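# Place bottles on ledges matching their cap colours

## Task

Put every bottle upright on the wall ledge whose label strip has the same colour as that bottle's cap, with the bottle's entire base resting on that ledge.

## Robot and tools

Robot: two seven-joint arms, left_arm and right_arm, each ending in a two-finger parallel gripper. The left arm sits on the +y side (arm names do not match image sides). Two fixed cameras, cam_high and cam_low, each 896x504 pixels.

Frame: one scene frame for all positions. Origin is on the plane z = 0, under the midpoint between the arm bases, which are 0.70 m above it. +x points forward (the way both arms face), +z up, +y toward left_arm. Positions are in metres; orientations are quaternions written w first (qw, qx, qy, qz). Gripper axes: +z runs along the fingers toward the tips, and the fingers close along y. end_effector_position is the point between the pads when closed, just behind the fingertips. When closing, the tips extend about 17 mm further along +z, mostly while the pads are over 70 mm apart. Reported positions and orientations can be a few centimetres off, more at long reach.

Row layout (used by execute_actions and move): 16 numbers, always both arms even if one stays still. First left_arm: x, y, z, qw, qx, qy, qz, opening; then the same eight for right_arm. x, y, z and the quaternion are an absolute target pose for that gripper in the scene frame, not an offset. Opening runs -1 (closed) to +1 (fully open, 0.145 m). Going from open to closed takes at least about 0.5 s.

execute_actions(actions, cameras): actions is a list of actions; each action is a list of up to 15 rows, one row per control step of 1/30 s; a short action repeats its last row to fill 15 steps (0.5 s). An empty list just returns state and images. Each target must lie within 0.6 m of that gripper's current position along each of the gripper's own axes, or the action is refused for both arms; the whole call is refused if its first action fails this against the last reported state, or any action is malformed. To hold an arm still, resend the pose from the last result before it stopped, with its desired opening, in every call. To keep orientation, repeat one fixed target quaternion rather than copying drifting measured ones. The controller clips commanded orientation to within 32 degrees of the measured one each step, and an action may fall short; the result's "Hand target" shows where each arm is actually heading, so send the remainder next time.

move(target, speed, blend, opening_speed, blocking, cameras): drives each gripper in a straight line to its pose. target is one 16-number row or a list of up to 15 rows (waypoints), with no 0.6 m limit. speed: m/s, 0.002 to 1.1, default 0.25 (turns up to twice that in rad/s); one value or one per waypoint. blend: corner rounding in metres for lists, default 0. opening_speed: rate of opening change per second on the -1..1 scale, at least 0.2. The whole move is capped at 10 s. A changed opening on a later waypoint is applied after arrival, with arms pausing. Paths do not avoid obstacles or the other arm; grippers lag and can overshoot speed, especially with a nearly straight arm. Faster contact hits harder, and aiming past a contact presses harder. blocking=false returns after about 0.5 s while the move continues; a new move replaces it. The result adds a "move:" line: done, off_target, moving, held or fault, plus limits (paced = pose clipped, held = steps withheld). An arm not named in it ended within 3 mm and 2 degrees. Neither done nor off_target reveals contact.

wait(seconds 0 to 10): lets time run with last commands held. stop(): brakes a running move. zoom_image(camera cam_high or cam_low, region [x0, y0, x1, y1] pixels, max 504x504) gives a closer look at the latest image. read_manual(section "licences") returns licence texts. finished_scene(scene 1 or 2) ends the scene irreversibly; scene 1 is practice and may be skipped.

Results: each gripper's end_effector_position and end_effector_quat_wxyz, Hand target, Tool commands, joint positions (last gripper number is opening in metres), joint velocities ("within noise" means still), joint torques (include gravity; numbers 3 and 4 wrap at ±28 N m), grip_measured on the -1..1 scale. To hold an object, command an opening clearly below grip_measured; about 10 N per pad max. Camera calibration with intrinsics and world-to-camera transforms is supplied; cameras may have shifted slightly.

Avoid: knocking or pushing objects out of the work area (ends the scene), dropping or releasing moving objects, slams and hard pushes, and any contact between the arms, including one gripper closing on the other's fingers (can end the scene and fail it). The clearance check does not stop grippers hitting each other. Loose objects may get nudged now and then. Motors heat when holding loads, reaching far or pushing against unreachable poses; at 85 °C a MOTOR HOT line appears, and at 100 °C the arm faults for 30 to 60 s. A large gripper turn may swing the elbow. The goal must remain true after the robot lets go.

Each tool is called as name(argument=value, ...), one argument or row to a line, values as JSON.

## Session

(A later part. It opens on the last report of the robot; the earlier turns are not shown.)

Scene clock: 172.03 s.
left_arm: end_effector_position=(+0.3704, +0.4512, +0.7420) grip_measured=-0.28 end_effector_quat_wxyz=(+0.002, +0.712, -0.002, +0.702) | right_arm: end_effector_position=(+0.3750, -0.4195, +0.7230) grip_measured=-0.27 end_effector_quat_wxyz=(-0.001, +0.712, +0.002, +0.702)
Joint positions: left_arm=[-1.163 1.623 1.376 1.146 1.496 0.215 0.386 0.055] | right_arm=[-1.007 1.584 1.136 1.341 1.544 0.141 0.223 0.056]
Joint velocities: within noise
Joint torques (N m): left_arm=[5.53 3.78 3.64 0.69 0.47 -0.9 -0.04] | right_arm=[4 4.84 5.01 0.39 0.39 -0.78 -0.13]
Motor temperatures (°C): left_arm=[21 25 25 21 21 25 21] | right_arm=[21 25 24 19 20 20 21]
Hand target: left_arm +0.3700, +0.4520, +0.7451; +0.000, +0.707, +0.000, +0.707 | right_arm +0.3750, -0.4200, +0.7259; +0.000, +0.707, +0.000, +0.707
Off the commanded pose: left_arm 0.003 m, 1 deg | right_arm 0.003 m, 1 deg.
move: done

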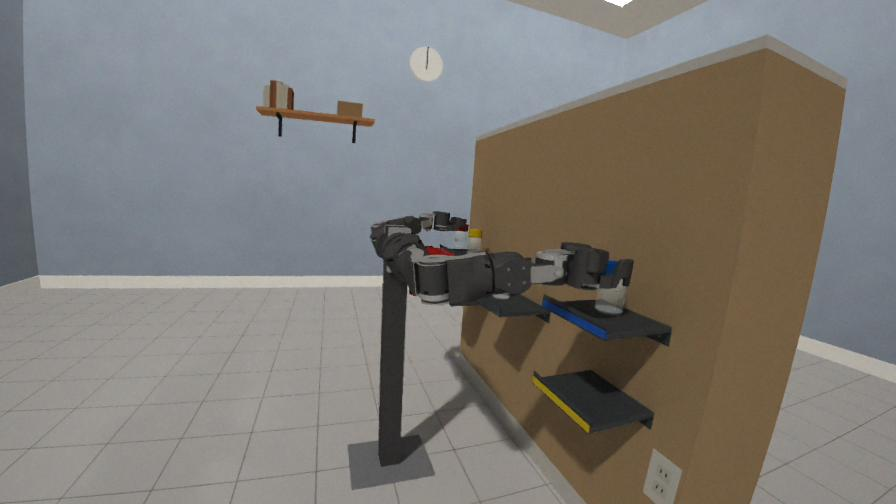

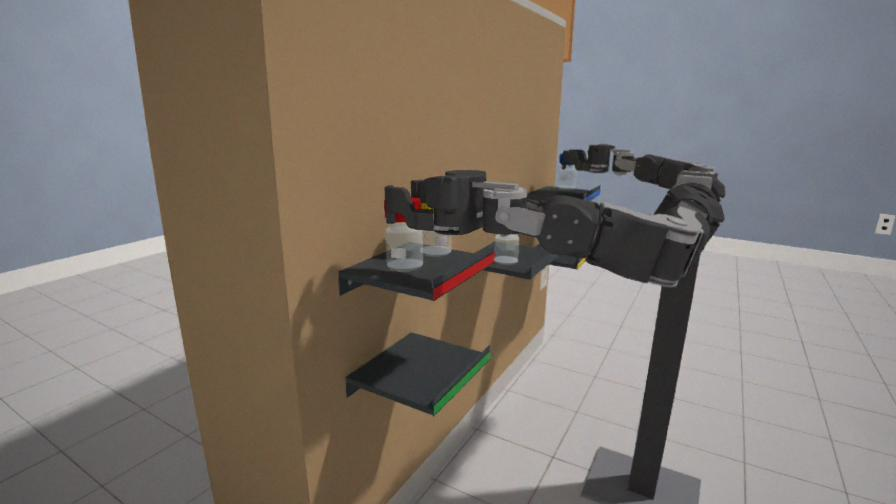

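move(
  target=[
    [0.37,0.452,0.734,0,0.7071,0,0.7071,-0.7,0.375,-0.42,0.713,0,0.7071,0,0.7071,-0.7],
  ],
  speed=[0.03],
  cameras=[],
)

move(
  target=[
    [0.37,0.452,0.727,0,0.7071,0,0.7071,-0.7,0.375,-0.42,0.706,0,0.7071,0,0.7071,-0.7],
  ],
  speed=[0.03],
)

zoom_image(
  camera="cam_low",
  region=[320, 140, 560, 320],
)

zoom_image(
  camera="cam_high",
  region=[520, 220, 690, 360],
)

Scene clock: 183.87 s.
left_arm: end_effector_position=(+0.3707, +0.4505, +0.7334) grip_measured=-0.28 end_effector_quat_wxyz=(+0.002, +0.710, -0.003, +0.704) | right_arm: end_effector_position=(+0.3753, -0.4190, +0.7124) grip_measured=-0.27 end_effector_quat_wxyz=(-0.001, +0.710, +0.002, +0.704)
Joint positions: left_arm=[-1.203 1.615 1.373 1.157 1.513 0.169 0.383 0.055] | right_arm=[-1.06 1.579 1.136 1.347 1.555 0.082 0.222 0.056]
Joint velocities: within noise
Joint torques (N m): left_arm=[4.76 3.02 3.14 0.77 0.47 -0.91 -0.06] | right_arm=[3.47 3.92 4.46 0.53 0.35 -0.69 -0.15]
Motor temperatures (°C): left_arm=[22 24 25 21 22 25 21] | right_arm=[21 25 24 19 20 21 21]
Hand target: left_arm +0.3700, +0.4519, +0.7340; +0.000, +0.707, +0.000, +0.707 | right_arm +0.3750, -0.4200, +0.7130; +0.000, +0.707, +0.000, +0.707
Off the commanded pose: left_arm 0.002 m, 1 deg | right_arm 0.001 m, 1 deg.
move: done
No camera images: "cameras" was empty.

Scene clock: 184.60 s.
left_arm: end_effector_position=(+0.3706, +0.4505, +0.7301) grip_measured=-0.28 end_effector_quat_wxyz=(+0.002, +0.705, -0.003, +0.709) | right_arm: end_effector_position=(+0.3754, -0.4188, +0.7115) grip_measured=-0.27 end_effector_quat_wxyz=(+0.000, +0.700, +0.004, +0.714)
Joint positions: left_arm=[-1.229 1.61 1.373 1.162 1.527 0.131 0.381 0.055] | right_arm=[-1.084 1.578 1.136 1.349 1.561 0.031 0.221 0.056]
Joint velocities: within noise
Joint torques (N m): left_arm=[4.05 2.76 2.58 0.83 0.36 -0.63 -0.05] | right_arm=[2.23 3.57 4.42 0.61 0.24 -0.06 -0.12]
Motor temperatures (°C): left_arm=[22 24 25 21 22 25 21] | right_arm=[21 25 24 19 20 21 21]
Hand target: left_arm +0.3701, +0.4519, +0.7269; +0.000, +0.707, +0.000, +0.707 | right_arm +0.3749, -0.4200, +0.7060; +0.001, +0.708, +0.001, +0.707
Off the commanded pose: left_arm 0.003 m, 1 deg | right_arm 0.006 m, 1 deg.
joint read past its limit (right arm) — joint 5 (forearm roll), upper limit.
joint sent to its limit (right arm) — joint 5 (forearm roll), upper limit. The joint targets still meet the commanded pose.
move: off_target (right_arm)

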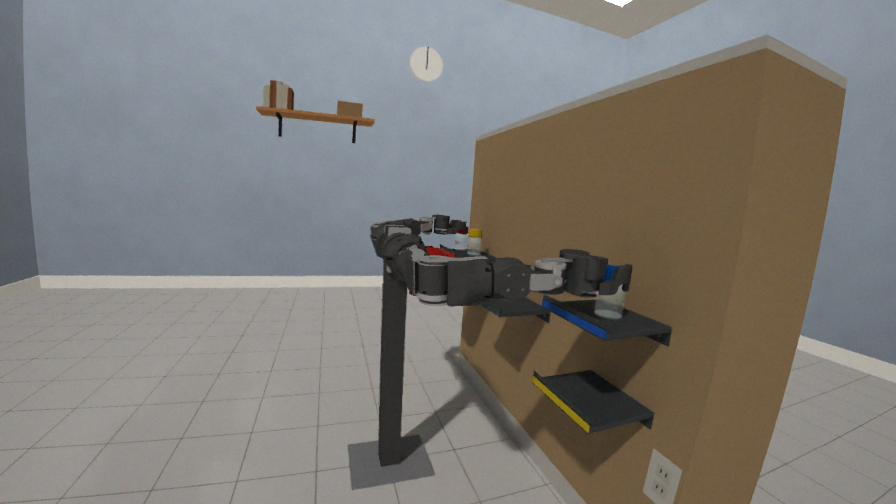

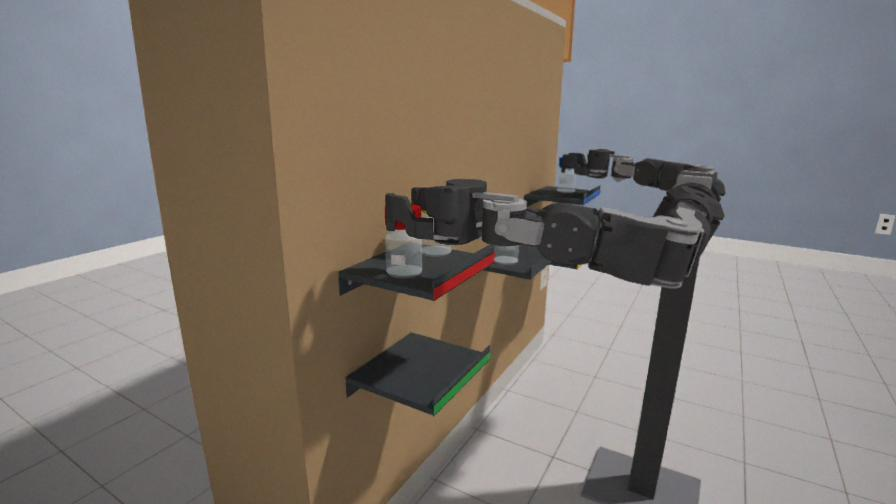

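Scaled by 2.100 from the camera's 896x504 image, which has a finer 1280x720 frame.

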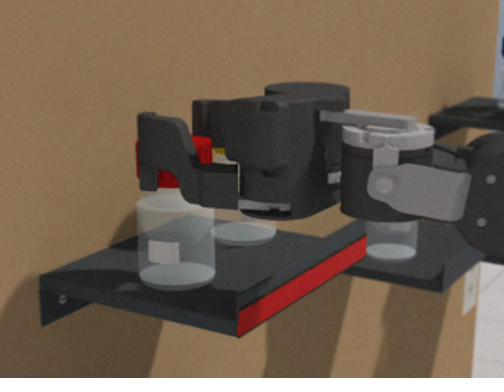

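Scaled by 2.965 from the camera's 896x504 image, which has a finer 1280x720 frame.

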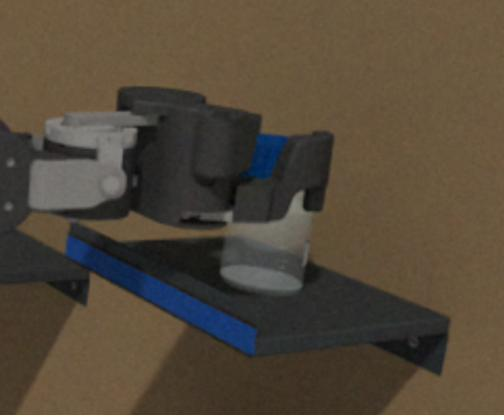

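move(
  target=[
    [0.37,0.452,0.731,0,0.7071,0,0.7071,-0.7,0.375,-0.42,0.712,0,0.7071,0,0.7071,-0.7],
    [0.37,0.452,0.731,0,0.7071,0,0.7071,-0.05,0.375,-0.42,0.712,0,0.7071,0,0.7071,0.2],
    [0.235,0.452,0.74,0,0.7071,0,0.7071,-0.05,0.235,-0.42,0.72,0,0.7071,0,0.7071,0.2],
  ],
  speed=[0.05,0.05,0.12],
  opening_speed=0.7,
)

zoom_image(
  camera="cam_low",
  region=[320, 140, 560, 320],
)

zoom_image(
  camera="cam_high",
  region=[520, 220, 690, 360],
)

Scene clock: 201.00 s.
left_arm: end_effector_position=(+0.2345, +0.4533, +0.7407) grip_measured=-0.05 end_effector_quat_wxyz=(-0.002, +0.705, +0.002, +0.709) | right_arm: end_effector_position=(+0.2351, -0.4209, +0.7193) grip_measured=+0.20 end_effector_quat_wxyz=(+0.002, +0.707, -0.002, +0.707)
Joint positions: left_arm=[-1.037 1.072 1.576 1.559 1.292 0.461 0.571 0.072] | right_arm=[-1.091 0.972 1.509 1.765 1.363 0.379 0.432 0.09]
Joint velocities: within noise
Joint torques (N m): left_arm=[0.78 5.05 2.78 1.65 0.32 -0.4 0.23] | right_arm=[-0.12 4.07 5.05 1.07 0.38 -0.26 0.16]
Motor temperatures (°C): left_arm=[22 23 25 21 21 25 21] | right_arm=[21 24 24 19 20 20 21]
Hand target: left_arm +0.2350, +0.4521, +0.7400; +0.000, +0.707, +0.000, +0.707 | right_arm +0.2350, -0.4200, +0.7201; +0.000, +0.707, +0.000, +0.707
Off the commanded pose: left_arm 0.002 m, 0 deg | right_arm 0.001 m, 0 deg.
joint read past its limit (left arm) — joint 3 (upper arm roll), upper limit.
joint sent to its limit (left arm) — joint 3 (upper arm roll), upper limit. The joint targets still meet the commanded pose.
move: done

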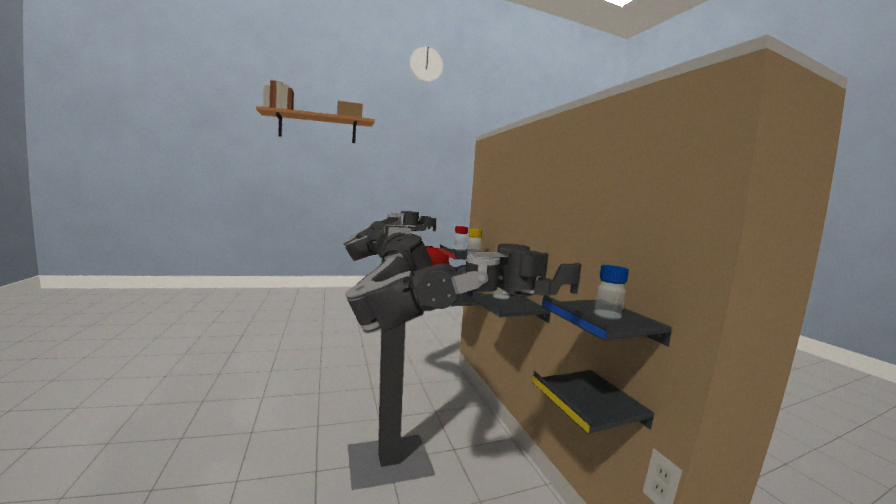

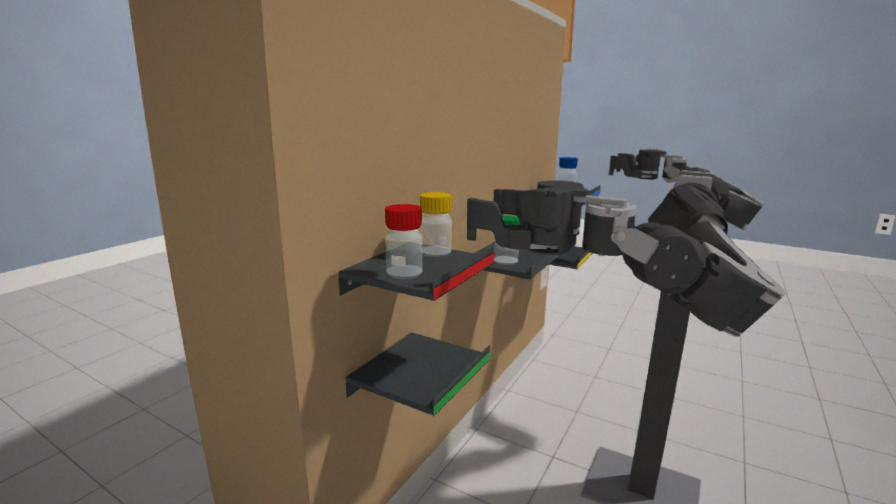

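Scaled by 2.100 from the camera's 896x504 image, which has a finer 1280x720 frame.

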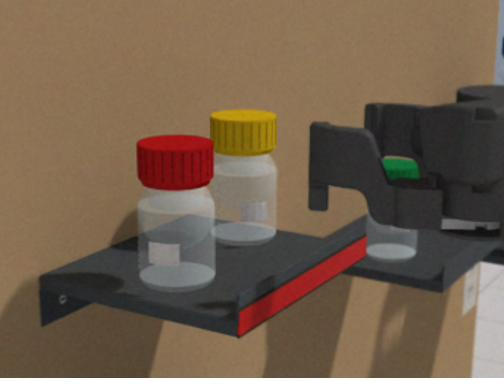

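Scaled by 2.965 from the camera's 896x504 image, which has a finer 1280x720 frame.

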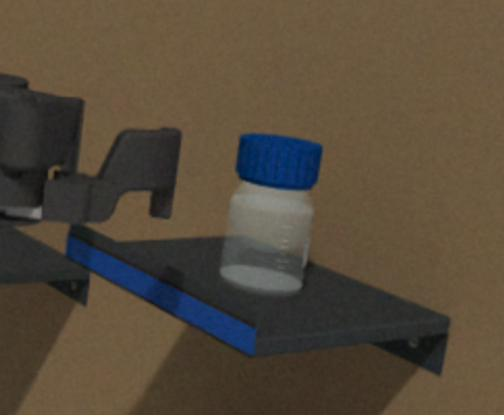

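move(
  target=[
    [0.215,0.44,0.45,0,0.7071,0,0.7071,1,0.22,-0.42,0.45,0,0.7071,0,0.7071,1],
    [0.22,0.33,0.40,0,0.7071,0,0.7071,1,0.22,-0.33,0.40,0,0.7071,0,0.7071,1],
    [0.28,0.2,0.41,0,0.7071,0,0.7071,1,0.27,-0.22,0.40,0,0.7071,0,0.7071,1],
    [0.29,0.13,0.57,0,0.7071,0,0.7071,1,0.27,-0.22,0.40,0,0.7071,0,0.7071,1],
    [0.30,0.047,0.618,0,0.7071,0,0.7071,1,0.27,-0.22,0.40,0,0.7071,0,0.7071,1],
  ],
  speed=0.22,
  blend=[0.03,0.03,0.03,0.02,0],
)

zoom_image(
  camera="cam_low",
  region=[430, 160, 630, 300],
)

zoom_image(
  camera="cam_high",
  region=[430, 220, 590, 340],
)

Scene clock: 222.73 s.
left_arm: end_effector_position=(+0.2995, +0.0471, +0.6208) grip_measured=+1.00 end_effector_quat_wxyz=(+0.003, +0.704, +0.001, +0.711) | right_arm: end_effector_position=(+0.2696, -0.2198, +0.3996) grip_measured=+1.00 end_effector_quat_wxyz=(-0.001, +0.707, +0.001, +0.707)
Joint positions: left_arm=[-0.062 -0.165 -0.585 2.245 -0.225 0.689 -0.434 0.145] | right_arm=[-0.399 0.165 0.13 1.476 0.226 -0.467 0.164 0.145]
Joint velocities: within noise
Joint torques (N m): left_arm=[3.1 -2.18 -1.1 3.12 0.03 -0.49 -0.07] | right_arm=[1.25 1.41 0.8 4.42 0.13 -0.28 -0.13]
Motor temperatures (°C): left_arm=[21 24 25 21 21 24 21] | right_arm=[21 24 24 19 20 20 21]
Hand target: left_arm +0.3000, +0.0470, +0.6180; +0.000, +0.707, +0.000, +0.707 | right_arm +0.2700, -0.2200, +0.4000; +0.000, +0.707, +0.000, +0.707
Off the commanded pose: left_arm 0.003 m, 1 deg | right_arm 0.001 m, 0 deg.
joint read past its limit (left arm) — joint 2 (shoulder roll), lower limit.
joint sent to its limit (left arm) — joint 2 (shoulder roll), lower limit. The joint targets still meet the commanded pose.
move: done

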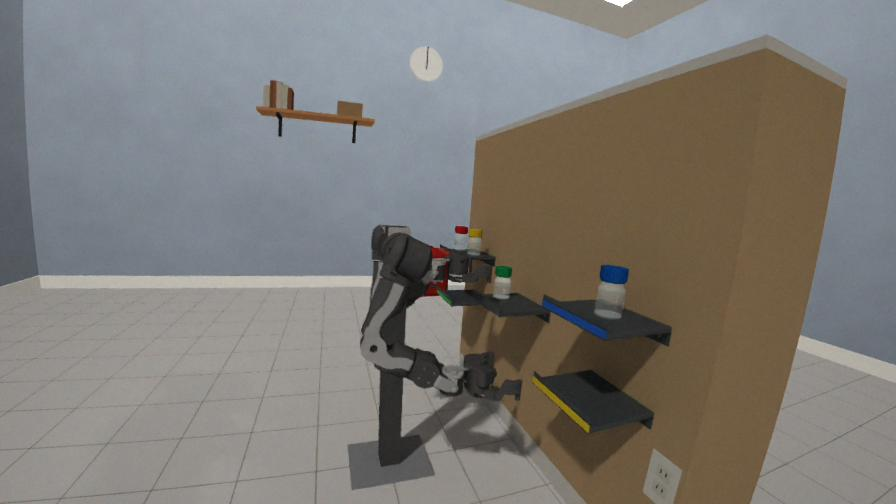

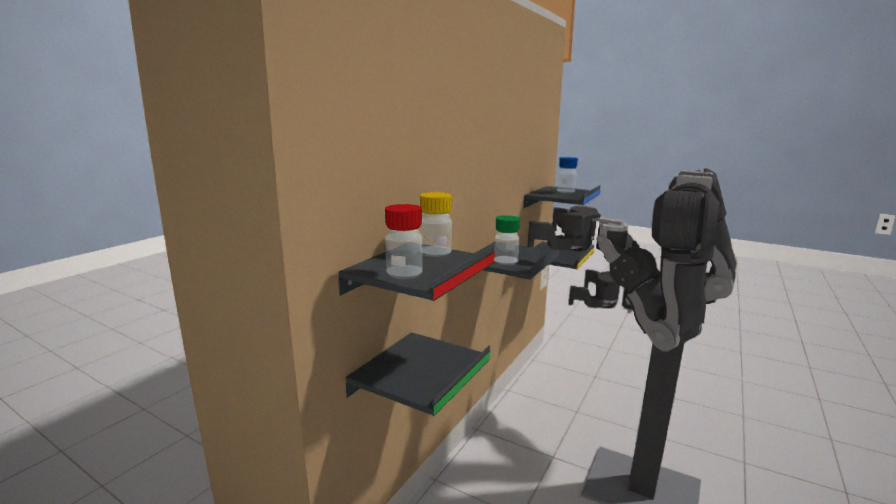

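Scaled by 2.520 from the camera's 896x504 image, which has a finer 1280x720 frame.

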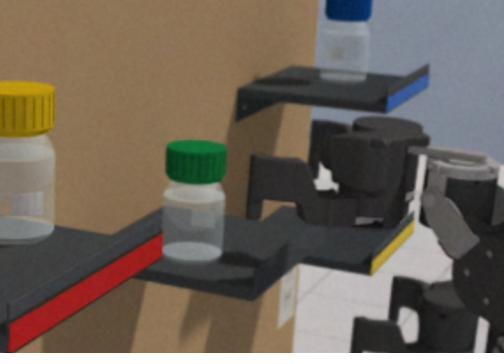

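Scaled by 3.150 from the camera's 896x504 image, which has a finer 1280x720 frame.

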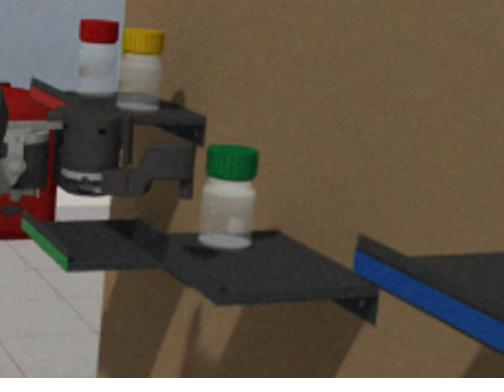

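move(
  target=[
    [0.33,0.047,0.606,0,0.7071,0,0.7071,1,0.27,-0.22,0.40,0,0.7071,0,0.7071,1],
    [0.368,0.046,0.606,0,0.7071,0,0.7071,1,0.27,-0.22,0.40,0,0.7071,0,0.7071,1],
    [0.368,0.046,0.606,0,0.7071,0,0.7071,-0.6,0.27,-0.22,0.40,0,0.7071,0,0.7071,1],
  ],
  speed=0.12,
  opening_speed=0.9,
)

zoom_image(
  camera="cam_low",
  region=[430, 160, 630, 300],
)

Scene clock: 236.47 s.
left_arm: end_effector_position=(+0.3678, +0.0463, +0.6089) grip_measured=-0.28 end_effector_quat_wxyz=(+0.001, +0.705, +0.002, +0.710) | right_arm: end_effector_position=(+0.2696, -0.2197, +0.3996) grip_measured=+1.00 end_effector_quat_wxyz=(-0.001, +0.707, +0.001, +0.707)
Joint positions: left_arm=[0.197 -0.165 -0.435 1.935 -0.076 0.603 -0.418 0.055] | right_arm=[-0.399 0.165 0.13 1.476 0.226 -0.467 0.164 0.145]
Joint velocities: within noise
Joint torques (N m): left_arm=[5 -1.89 -0.85 3.81 -0.03 -0.63 0.12] | right_arm=[1.07 1.25 0.9 4.42 0.11 -0.29 -0.13]
Motor temperatures (°C): left_arm=[21 23 24 21 21 25 21] | right_arm=[21 24 23 20 20 20 21]
Hand target: left_arm +0.3680, +0.0460, +0.6060; +0.000, +0.707, +0.000, +0.707 | right_arm +0.2700, -0.2200, +0.4000; +0.000, +0.707, +0.000, +0.707
Off the commanded pose: left_arm 0.003 m, 0 deg | right_arm 0.001 m, 0 deg.
joint read past its limit (left arm) — joint 2 (shoulder roll), lower limit.
move: done

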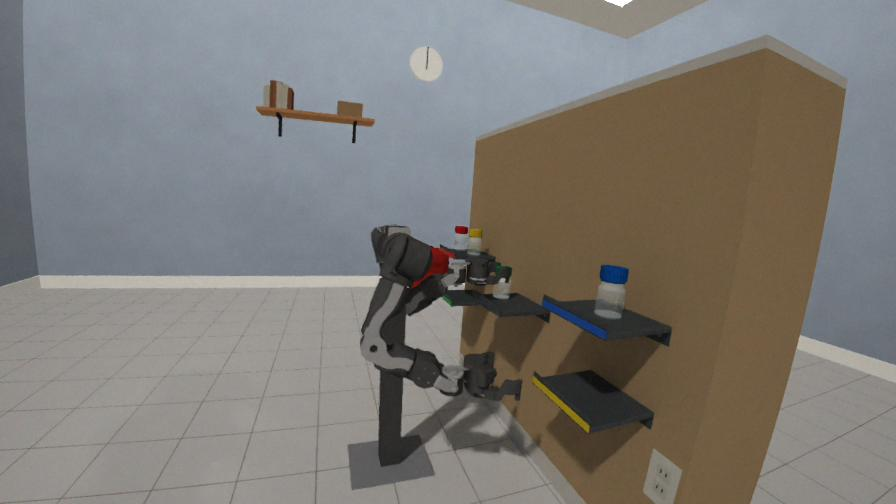

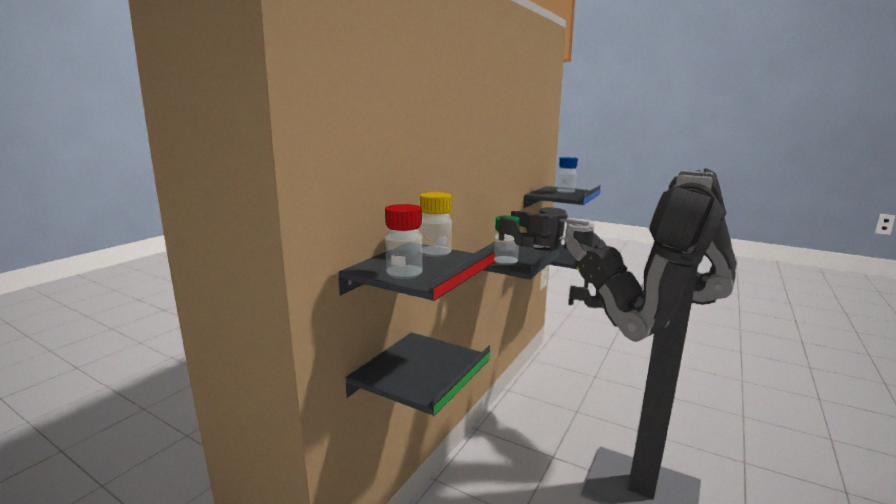

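Scaled by 2.520 from the camera's 896x504 image, which has a finer 1280x720 frame.

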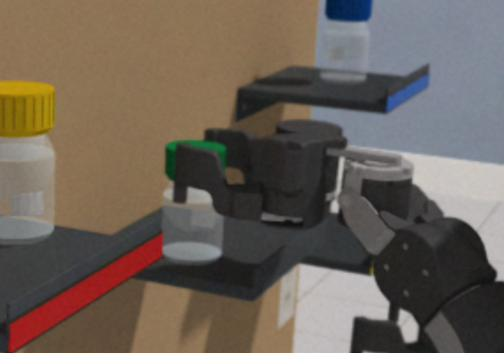

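move(
  target=[
    [0.368,0.046,0.678,0,0.7071,0,0.7071,-0.7,0.27,-0.22,0.40,0,0.7071,0,0.7071,1],
    [0.31,0.11,0.678,0,0.7071,0,0.7071,-0.7,0.27,-0.22,0.40,0,0.7071,0,0.7071,1],
    [0.285,0.215,0.672,0,0.7071,0,0.7071,-0.7,0.27,-0.22,0.40,0,0.7071,0,0.7071,1],
    [0.28,0.2,0.42,0,0.7071,0,0.7071,-0.7,0.27,-0.22,0.40,0,0.7071,0,0.7071,1],
    [0.22,0.33,0.41,0,0.7071,0,0.7071,-0.7,0.27,-0.22,0.40,0,0.7071,0,0.7071,1],
  ],
  speed=[0.15,0.15,0.2,0.25,0.2],
  blend=[0.005,0.01,0.015,0.03,0],
  cameras=[],
)

move(
  target=[
    [0.225,0.375,0.56,0,0.7071,0,0.7071,-0.7,0.27,-0.22,0.40,0,0.7071,0,0.7071,1],
  ],
  speed=0.18,
)

zoom_image(
  camera="cam_low",
  region=[380, 220, 620, 420],
)

Scene clock: 259.83 s.
left_arm: end_effector_position=(+0.2198, +0.3300, +0.4083) grip_measured=-0.28 end_effector_quat_wxyz=(+0.000, +0.711, +0.000, +0.703) | right_arm: end_effector_position=(+0.2696, -0.2197, +0.3996) grip_measured=+1.00 end_effector_quat_wxyz=(-0.001, +0.707, +0.001, +0.707)
Joint positions: left_arm=[-0.61 0.741 -0.03 1.344 0.86 -0.779 0.182 0.055] | right_arm=[-0.399 0.165 0.13 1.476 0.226 -0.467 0.164 0.145]
Joint velocities: within noise
Joint torques (N m): left_arm=[0.49 4.39 2.07 2.78 0.28 -0.92 0.24] | right_arm=[1.2 1.33 0.87 4.45 0.15 -0.29 -0.13]
Motor temperatures (°C): left_arm=[22 23 23 22 21 25 21] | right_arm=[21 24 23 21 20 20 21]
Hand target: left_arm +0.2200, +0.3300, +0.4100; +0.000, +0.707, +0.000, +0.707 | right_arm +0.2700, -0.2200, +0.4000; +0.000, +0.707, +0.000, +0.707
Off the commanded pose: left_arm 0.002 m, 1 deg | right_arm 0.001 m, 0 deg.
joint sent to its limit (left arm) — joint 6 (wrist pitch), lower limit. The joint targets still meet the commanded pose.
move: done
No camera images: "cameras" was empty.

Scene clock: 261.17 s.
left_arm: end_effector_position=(+0.2248, +0.3763, +0.5588) grip_measured=-0.28 end_effector_quat_wxyz=(-0.003, +0.710, +0.001, +0.704) | right_arm: end_effector_position=(+0.2696, -0.2197, +0.3996) grip_measured=+1.00 end_effector_quat_wxyz=(-0.001, +0.707, +0.001, +0.707)
Joint positions: left_arm=[-1.27 0.929 0.781 1.819 1.226 -0.462 0.232 0.055] | right_arm=[-0.399 0.165 0.13 1.476 0.226 -0.467 0.164 0.145]
Joint velocities: within noise
Joint torques (N m): left_arm=[0.33 2.23 2.59 2.63 0.34 -0.79 0.25] | right_arm=[1.09 1.36 0.94 4.4 0.15 -0.29 -0.12]
Motor temperatures (°C): left_arm=[22 23 24 22 21 25 21] | right_arm=[21 24 23 21 20 20 21]
Hand target: left_arm +0.2251, +0.3749, +0.5601; +0.000, +0.707, +0.000, +0.707 | right_arm +0.2700, -0.2200, +0.4000; +0.000, +0.707, +0.000, +0.707
Off the commanded pose: left_arm 0.002 m, 1 deg | right_arm 0.001 m, 0 deg.
move: done

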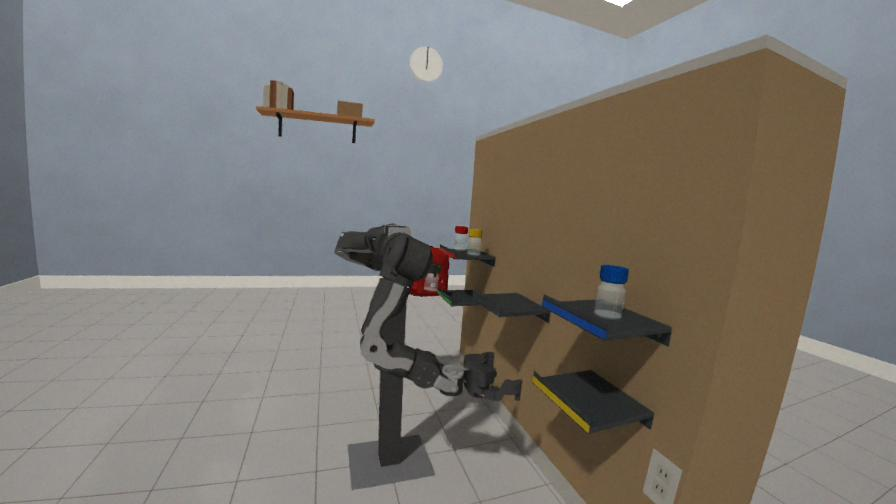

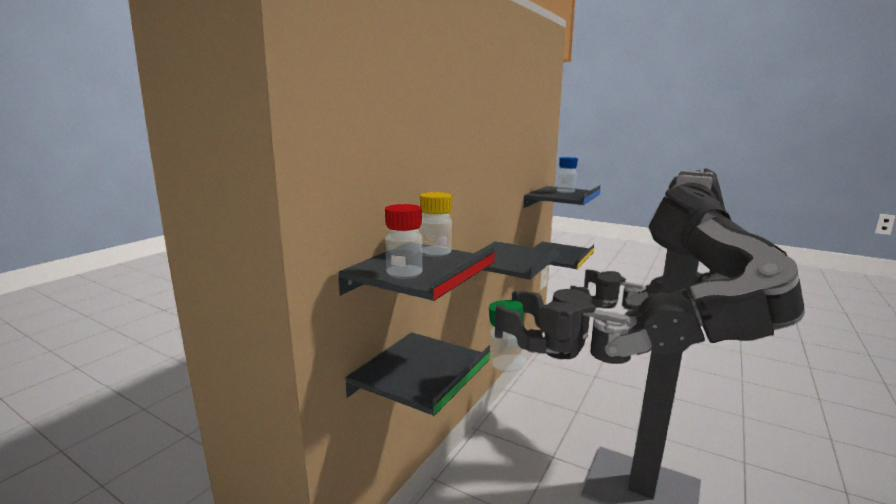

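Scaled by 2.100 from the camera's 896x504 image, which has a finer 1280x720 frame.

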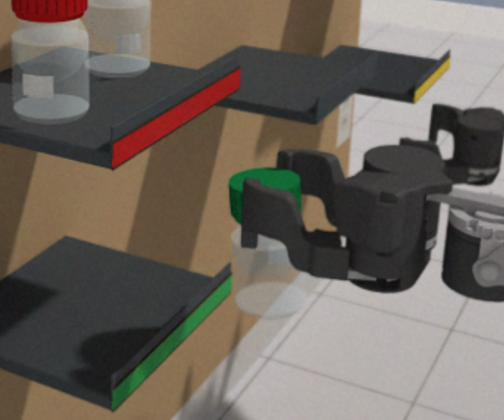

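move(
  target=[
    [0.225,0.375,0.567,0,0.7071,0,0.7071,-0.7,0.27,-0.22,0.40,0,0.7071,0,0.7071,1],
    [0.368,0.375,0.565,0,0.7071,0,0.7071,-0.7,0.27,-0.22,0.40,0,0.7071,0,0.7071,1],
  ],
  speed=0.12,
)

zoom_image(
  camera="cam_low",
  region=[330, 220, 570, 420],
)

Scene clock: 275.30 s.
left_arm: end_effector_position=(+0.3665, +0.3751, +0.5605) grip_measured=-0.28 end_effector_quat_wxyz=(-0.037, +0.727, -0.018, +0.686) | right_arm: end_effector_position=(+0.2696, -0.2197, +0.3996) grip_measured=+1.00 end_effector_quat_wxyz=(-0.001, +0.707, +0.001, +0.707)
Joint positions: left_arm=[-1.407 1.722 0.744 1.472 1.586 -0.597 -0.087 0.054] | right_arm=[-0.399 0.165 0.13 1.476 0.226 -0.467 0.164 0.145]
Joint velocities: within noise
Joint torques (N m): left_arm=[4.79 2.31 3.78 -0.54 0.13 -1.38 0.01] | right_arm=[1.17 1.36 0.92 4.41 0.16 -0.29 -0.14]
Motor temperatures (°C): left_arm=[21 23 24 21 21 25 21] | right_arm=[21 24 22 21 20 20 21]
Hand target: left_arm +0.3676, +0.3748, +0.5651; -0.037, +0.718, -0.018, +0.695 | right_arm +0.2700, -0.2200, +0.4000; +0.000, +0.707, +0.000, +0.707
Off the commanded pose: left_arm 0.005 m, 6 deg | right_arm 0.001 m, 0 deg.
joint sent to its limit (left arm) — joint 1 (shoulder pitch), lower limit; joint 5 (forearm roll), upper limit. The joint targets are off in orientation, not in position.
move: off_target (left_arm)

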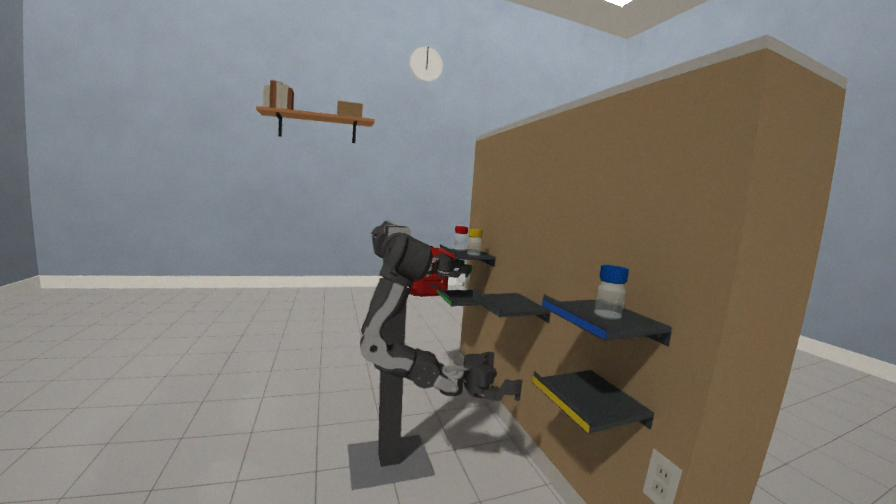

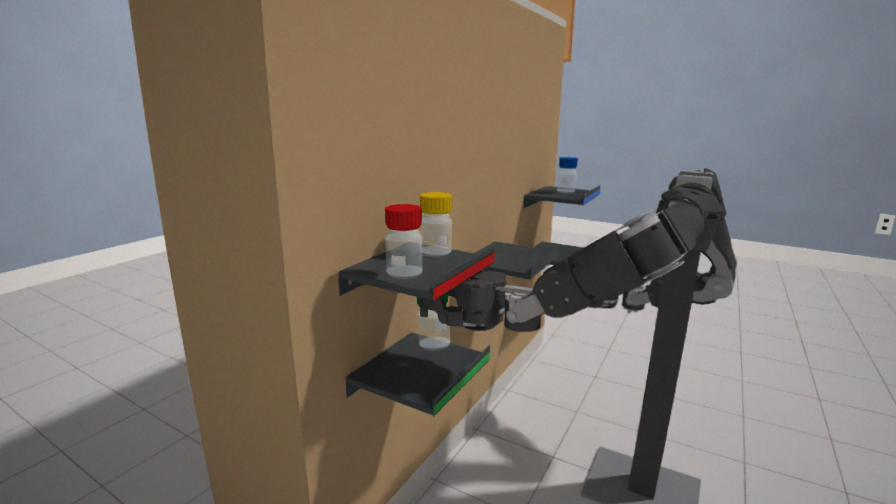

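Scaled by 2.100 from the camera's 896x504 image, which has a finer 1280x720 frame.

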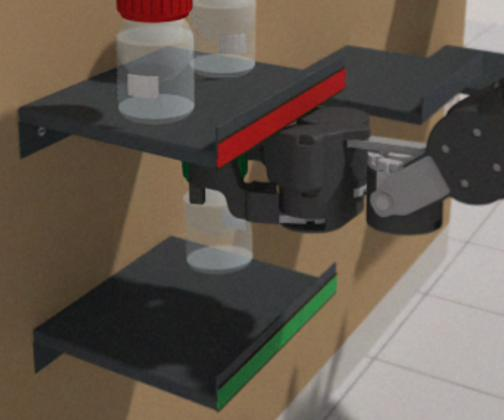

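move(
  target=[
    [0.35,0.445,0.56,0,0.7071,0,0.7071,-0.7,0.27,-0.22,0.40,0,0.7071,0,0.7071,1],
  ],
  speed=0.12,
)

zoom_image(
  camera="cam_low",
  region=[330, 220, 570, 420],
)

Scene clock: 286.73 s.
left_arm: end_effector_position=(+0.3490, +0.4456, +0.5588) grip_measured=-0.28 end_effector_quat_wxyz=(-0.087, +0.753, -0.030, +0.651) | right_arm: end_effector_position=(+0.2696, -0.2197, +0.3996) grip_measured=+1.00 end_effector_quat_wxyz=(-0.001, +0.707, +0.001, +0.707)
Joint positions: left_arm=[-1.407 1.648 0.787 1.246 1.585 -0.476 0.13 0.054] | right_arm=[-0.399 0.165 0.13 1.476 0.226 -0.467 0.164 0.145]
Joint velocities: within noise
Joint torques (N m): left_arm=[4.18 1.91 3.77 -0.65 0.28 -0.78 0.11] | right_arm=[1.15 1.38 0.83 4.49 0.15 -0.3 -0.11]
Motor temperatures (°C): left_arm=[22 23 25 21 21 26 21] | right_arm=[21 23 22 21 20 20 21]
Hand target: left_arm +0.3497, +0.4446, +0.5603; -0.085, +0.751, -0.031, +0.654 | right_arm +0.2700, -0.2200, +0.4000; +0.000, +0.707, +0.000, +0.707
Off the commanded pose: left_arm 0.002 m, 13 deg | right_arm 0.001 m, 0 deg.
joint sent to its limit (left arm) — joint 1 (shoulder pitch), lower limit; joint 5 (forearm roll), upper limit. The joint targets are off in orientation, not in position.
move: off_target (left_arm)

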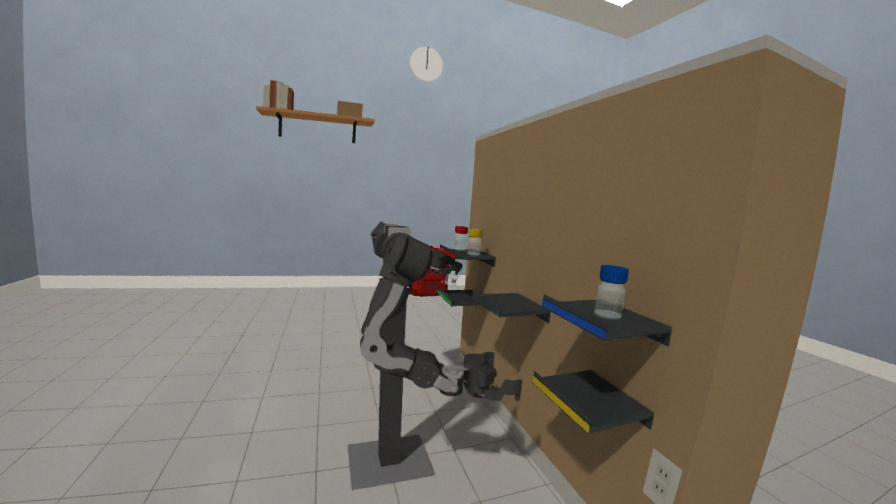

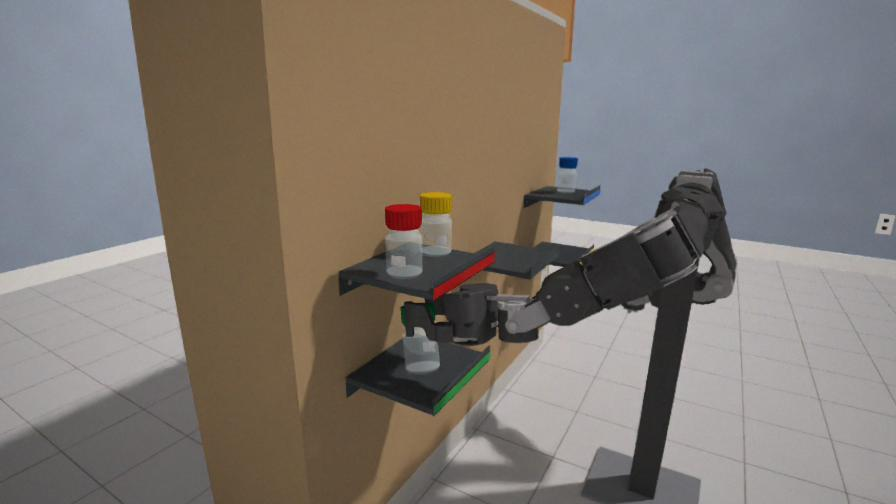

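Scaled by 2.100 from the camera's 896x504 image, which has a finer 1280x720 frame.

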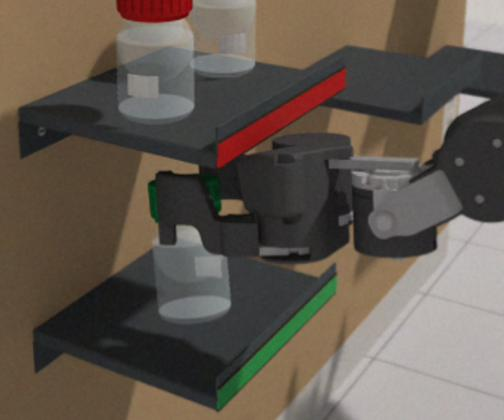

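move(
  target=[
    [0.355,0.38,0.565,0,0.7071,0,0.7071,-0.7,0.27,-0.22,0.40,0,0.7071,0,0.7071,1],
    [0.225,0.38,0.567,0,0.7071,0,0.7071,-0.7,0.27,-0.22,0.40,0,0.7071,0,0.7071,1],
    [0.215,0.44,0.45,0,0.7071,0,0.7071,-0.7,0.27,-0.22,0.40,0,0.7071,0,0.7071,1],
    [0.222,0.455,0.567,0,0.7071,0,0.7071,-0.7,0.27,-0.22,0.40,0,0.7071,0,0.7071,1],
  ],
  speed=[0.12,0.15,0.2,0.2],
  blend=[0,0.01,0.01,0],
  cameras=[],
)

move(
  target=[
    [0.352,0.452,0.567,0,0.7071,0,0.7071,-0.7,0.27,-0.22,0.40,0,0.7071,0,0.7071,1],
  ],
  speed=0.12,
)

zoom_image(
  camera="cam_low",
  region=[330, 220, 570, 420],
)

Scene clock: 307.03 s.
left_arm: end_effector_position=(+0.2221, +0.4543, +0.5661) grip_measured=-0.28 end_effector_quat_wxyz=(+0.002, +0.709, -0.002, +0.705) | right_arm: end_effector_position=(+0.2696, -0.2197, +0.3996) grip_measured=+1.00 end_effector_quat_wxyz=(-0.001, +0.707, +0.001, +0.707)
Joint positions: left_arm=[-1.264 1.071 0.846 1.4 1.489 -0.464 0.602 0.054] | right_arm=[-0.399 0.165 0.13 1.476 0.226 -0.467 0.164 0.145]
Joint velocities: within noise
Joint torques (N m): left_arm=[0.83 2.62 2.91 1.09 0.48 -0.61 -0.01] | right_arm=[1.02 1.36 0.9 4.44 0.14 -0.3 -0.09]
Motor temperatures (°C): left_arm=[21 23 26 21 21 26 21] | right_arm=[20 23 22 21 20 20 21]
Hand target: left_arm +0.2220, +0.4549, +0.5670; +0.000, +0.707, +0.000, +0.707 | right_arm +0.2700, -0.2200, +0.4000; +0.000, +0.707, +0.000, +0.707
Off the commanded pose: left_arm 0.001 m, 1 deg | right_arm 0.001 m, 0 deg.
move: done
No camera images: "cameras" was empty.

Scene clock: 308.57 s.
left_arm: end_effector_position=(+0.3518, +0.4532, +0.5666) grip_measured=-0.29 end_effector_quat_wxyz=(-0.002, +0.710, +0.001, +0.705) | right_arm: end_effector_position=(+0.2696, -0.2197, +0.3996) grip_measured=+1.00 end_effector_quat_wxyz=(-0.001, +0.707, +0.001, +0.707)
Joint positions: left_arm=[0.035 1.272 -0.22 1.06 1.385 -0.295 0.439 0.054] | right_arm=[-0.399 0.165 0.13 1.476 0.226 -0.467 0.164 0.145]
Joint velocities: within noise
Joint torques (N m): left_arm=[4.84 8.51 3.03 1.47 0.41 -0.74 0.22] | right_arm=[1.12 1.38 0.81 4.41 0.15 -0.28 -0.11]
Motor temperatures (°C): left_arm=[22 23 26 21 21 26 21] | right_arm=[20 23 22 21 20 20 21]
Hand target: left_arm +0.3520, +0.4519, +0.5670; +0.000, +0.707, +0.000, +0.707 | right_arm +0.2700, -0.2200, +0.4000; +0.000, +0.707, +0.000, +0.707
Off the commanded pose: left_arm 0.001 m, 0 deg | right_arm 0.001 m, 0 deg.
move: done

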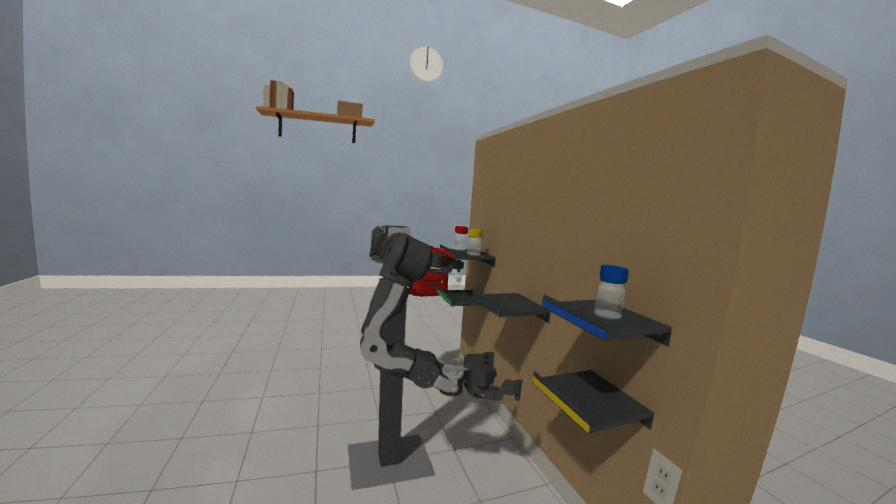

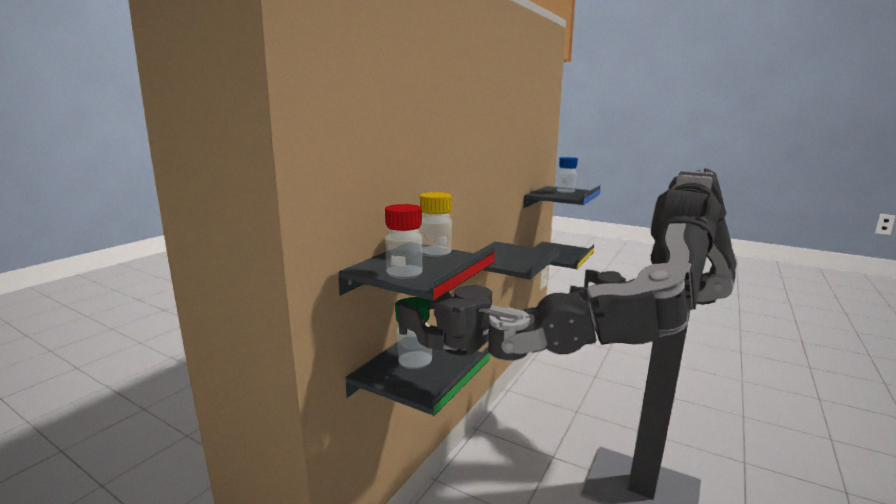

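Scaled by 2.100 from the camera's 896x504 image, which has a finer 1280x720 frame.

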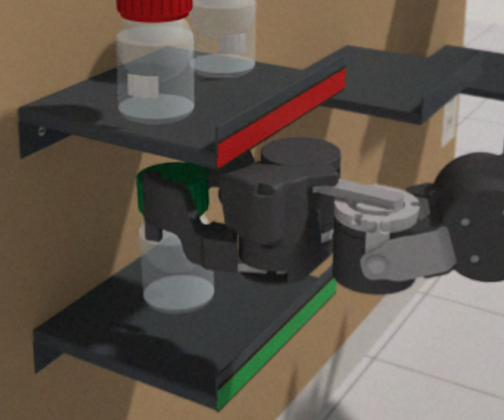

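move(
  target=[
    [0.352,0.448,0.536,0,0.7071,0,0.7071,-0.7,0.27,-0.22,0.40,0,0.7071,0,0.7071,1],
    [0.352,0.448,0.524,0,0.7071,0,0.7071,-0.7,0.27,-0.22,0.40,0,0.7071,0,0.7071,1],
  ],
  speed=[0.1,0.03],
  cameras=[],
)

move(
  target=[
    [0.352,0.448,0.518,0,0.7071,0,0.7071,-0.7,0.27,-0.22,0.40,0,0.7071,0,0.7071,1],
  ],
  speed=0.03,
)

zoom_image(
  camera="cam_low",
  region=[330, 220, 570, 420],
)

Scene clock: 317.37 s.
left_arm: end_effector_position=(+0.3522, +0.4503, +0.5289) grip_measured=-0.29 end_effector_quat_wxyz=(-0.004, +0.703, +0.001, +0.711) | right_arm: end_effector_position=(+0.2696, -0.2197, +0.3996) grip_measured=+1.00 end_effector_quat_wxyz=(-0.001, +0.707, +0.001, +0.707)
Joint positions: left_arm=[0.12 1.127 -0.265 0.931 1.278 -0.369 0.494 0.054] | right_arm=[-0.399 0.165 0.13 1.476 0.226 -0.467 0.164 0.145]
Joint velocities: within noise
Joint torques (N m): left_arm=[5 7.45 1.47 1.29 0.28 -0.45 0.23] | right_arm=[1.09 1.36 0.81 4.37 0.16 -0.3 -0.11]
Motor temperatures (°C): left_arm=[22 25 26 21 21 26 21] | right_arm=[20 23 22 22 20 20 21]
Hand target: left_arm +0.3520, +0.4479, +0.5241; +0.000, +0.707, +0.000, +0.707 | right_arm +0.2700, -0.2200, +0.4000; +0.000, +0.707, +0.000, +0.707
Off the commanded pose: left_arm 0.005 m, 1 deg | right_arm 0.001 m, 0 deg.
move: off_target (left_arm)
No camera images: "cameras" was empty.

Scene clock: 318.27 s.
left_arm: end_effector_position=(+0.3528, +0.4506, +0.5272) grip_measured=-0.29 end_effector_quat_wxyz=(-0.005, +0.697, +0.000, +0.717) | right_arm: end_effector_position=(+0.2696, -0.2197, +0.3996) grip_measured=+1.00 end_effector_quat_wxyz=(-0.001, +0.707, +0.001, +0.707)
Joint positions: left_arm=[0.146 1.119 -0.302 0.905 1.294 -0.404 0.505 0.054] | right_arm=[-0.399 0.165 0.13 1.476 0.226 -0.467 0.164 0.145]
Joint velocities: within noise
Joint torques (N m): left_arm=[4.13 7.37 0.87 1.13 0.13 -0.07 0.16] | right_arm=[1.07 1.31 0.88 4.37 0.15 -0.3 -0.12]
Motor temperatures (°C): left_arm=[22 25 26 21 21 26 21] | right_arm=[20 23 22 22 20 20 21]
Hand target: left_arm +0.3518, +0.4480, +0.5181; +0.000, +0.707, +0.000, +0.707 | right_arm +0.2700, -0.2200, +0.4000; +0.000, +0.707, +0.000, +0.707
Off the commanded pose: left_arm 0.010 m, 2 deg | right_arm 0.001 m, 0 deg.
move: off_target (left_arm)

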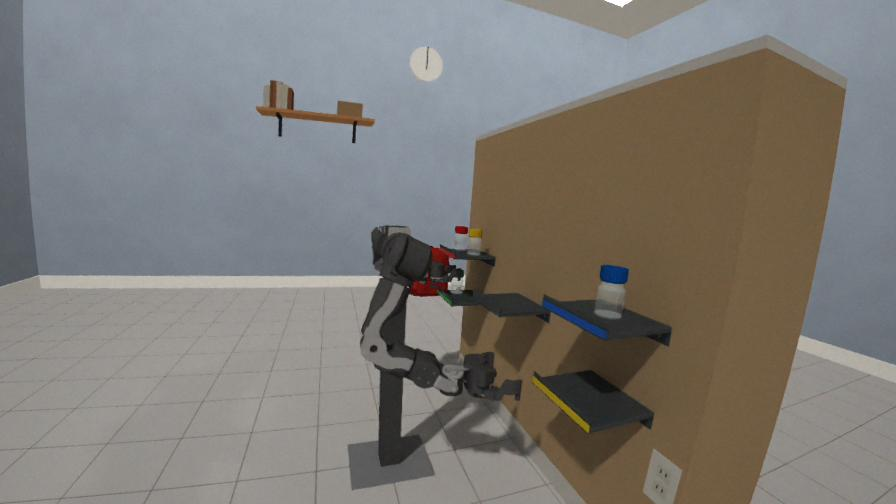

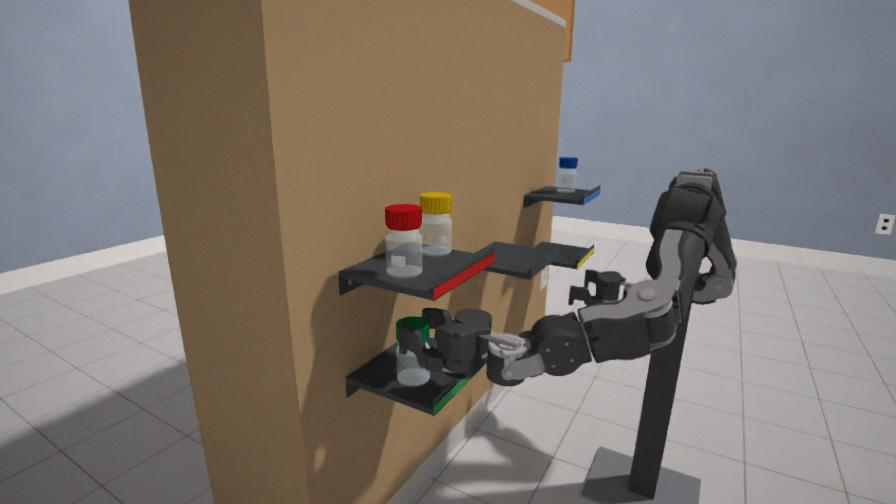

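Scaled by 2.100 from the camera's 896x504 image, which has a finer 1280x720 frame.

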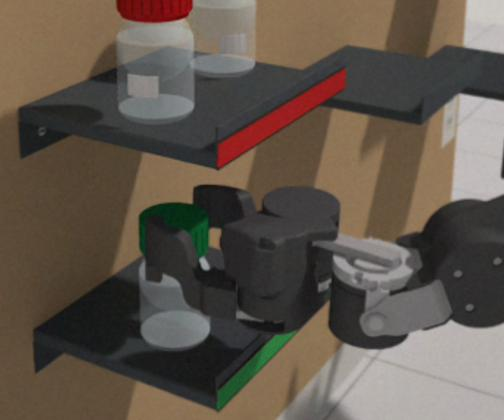

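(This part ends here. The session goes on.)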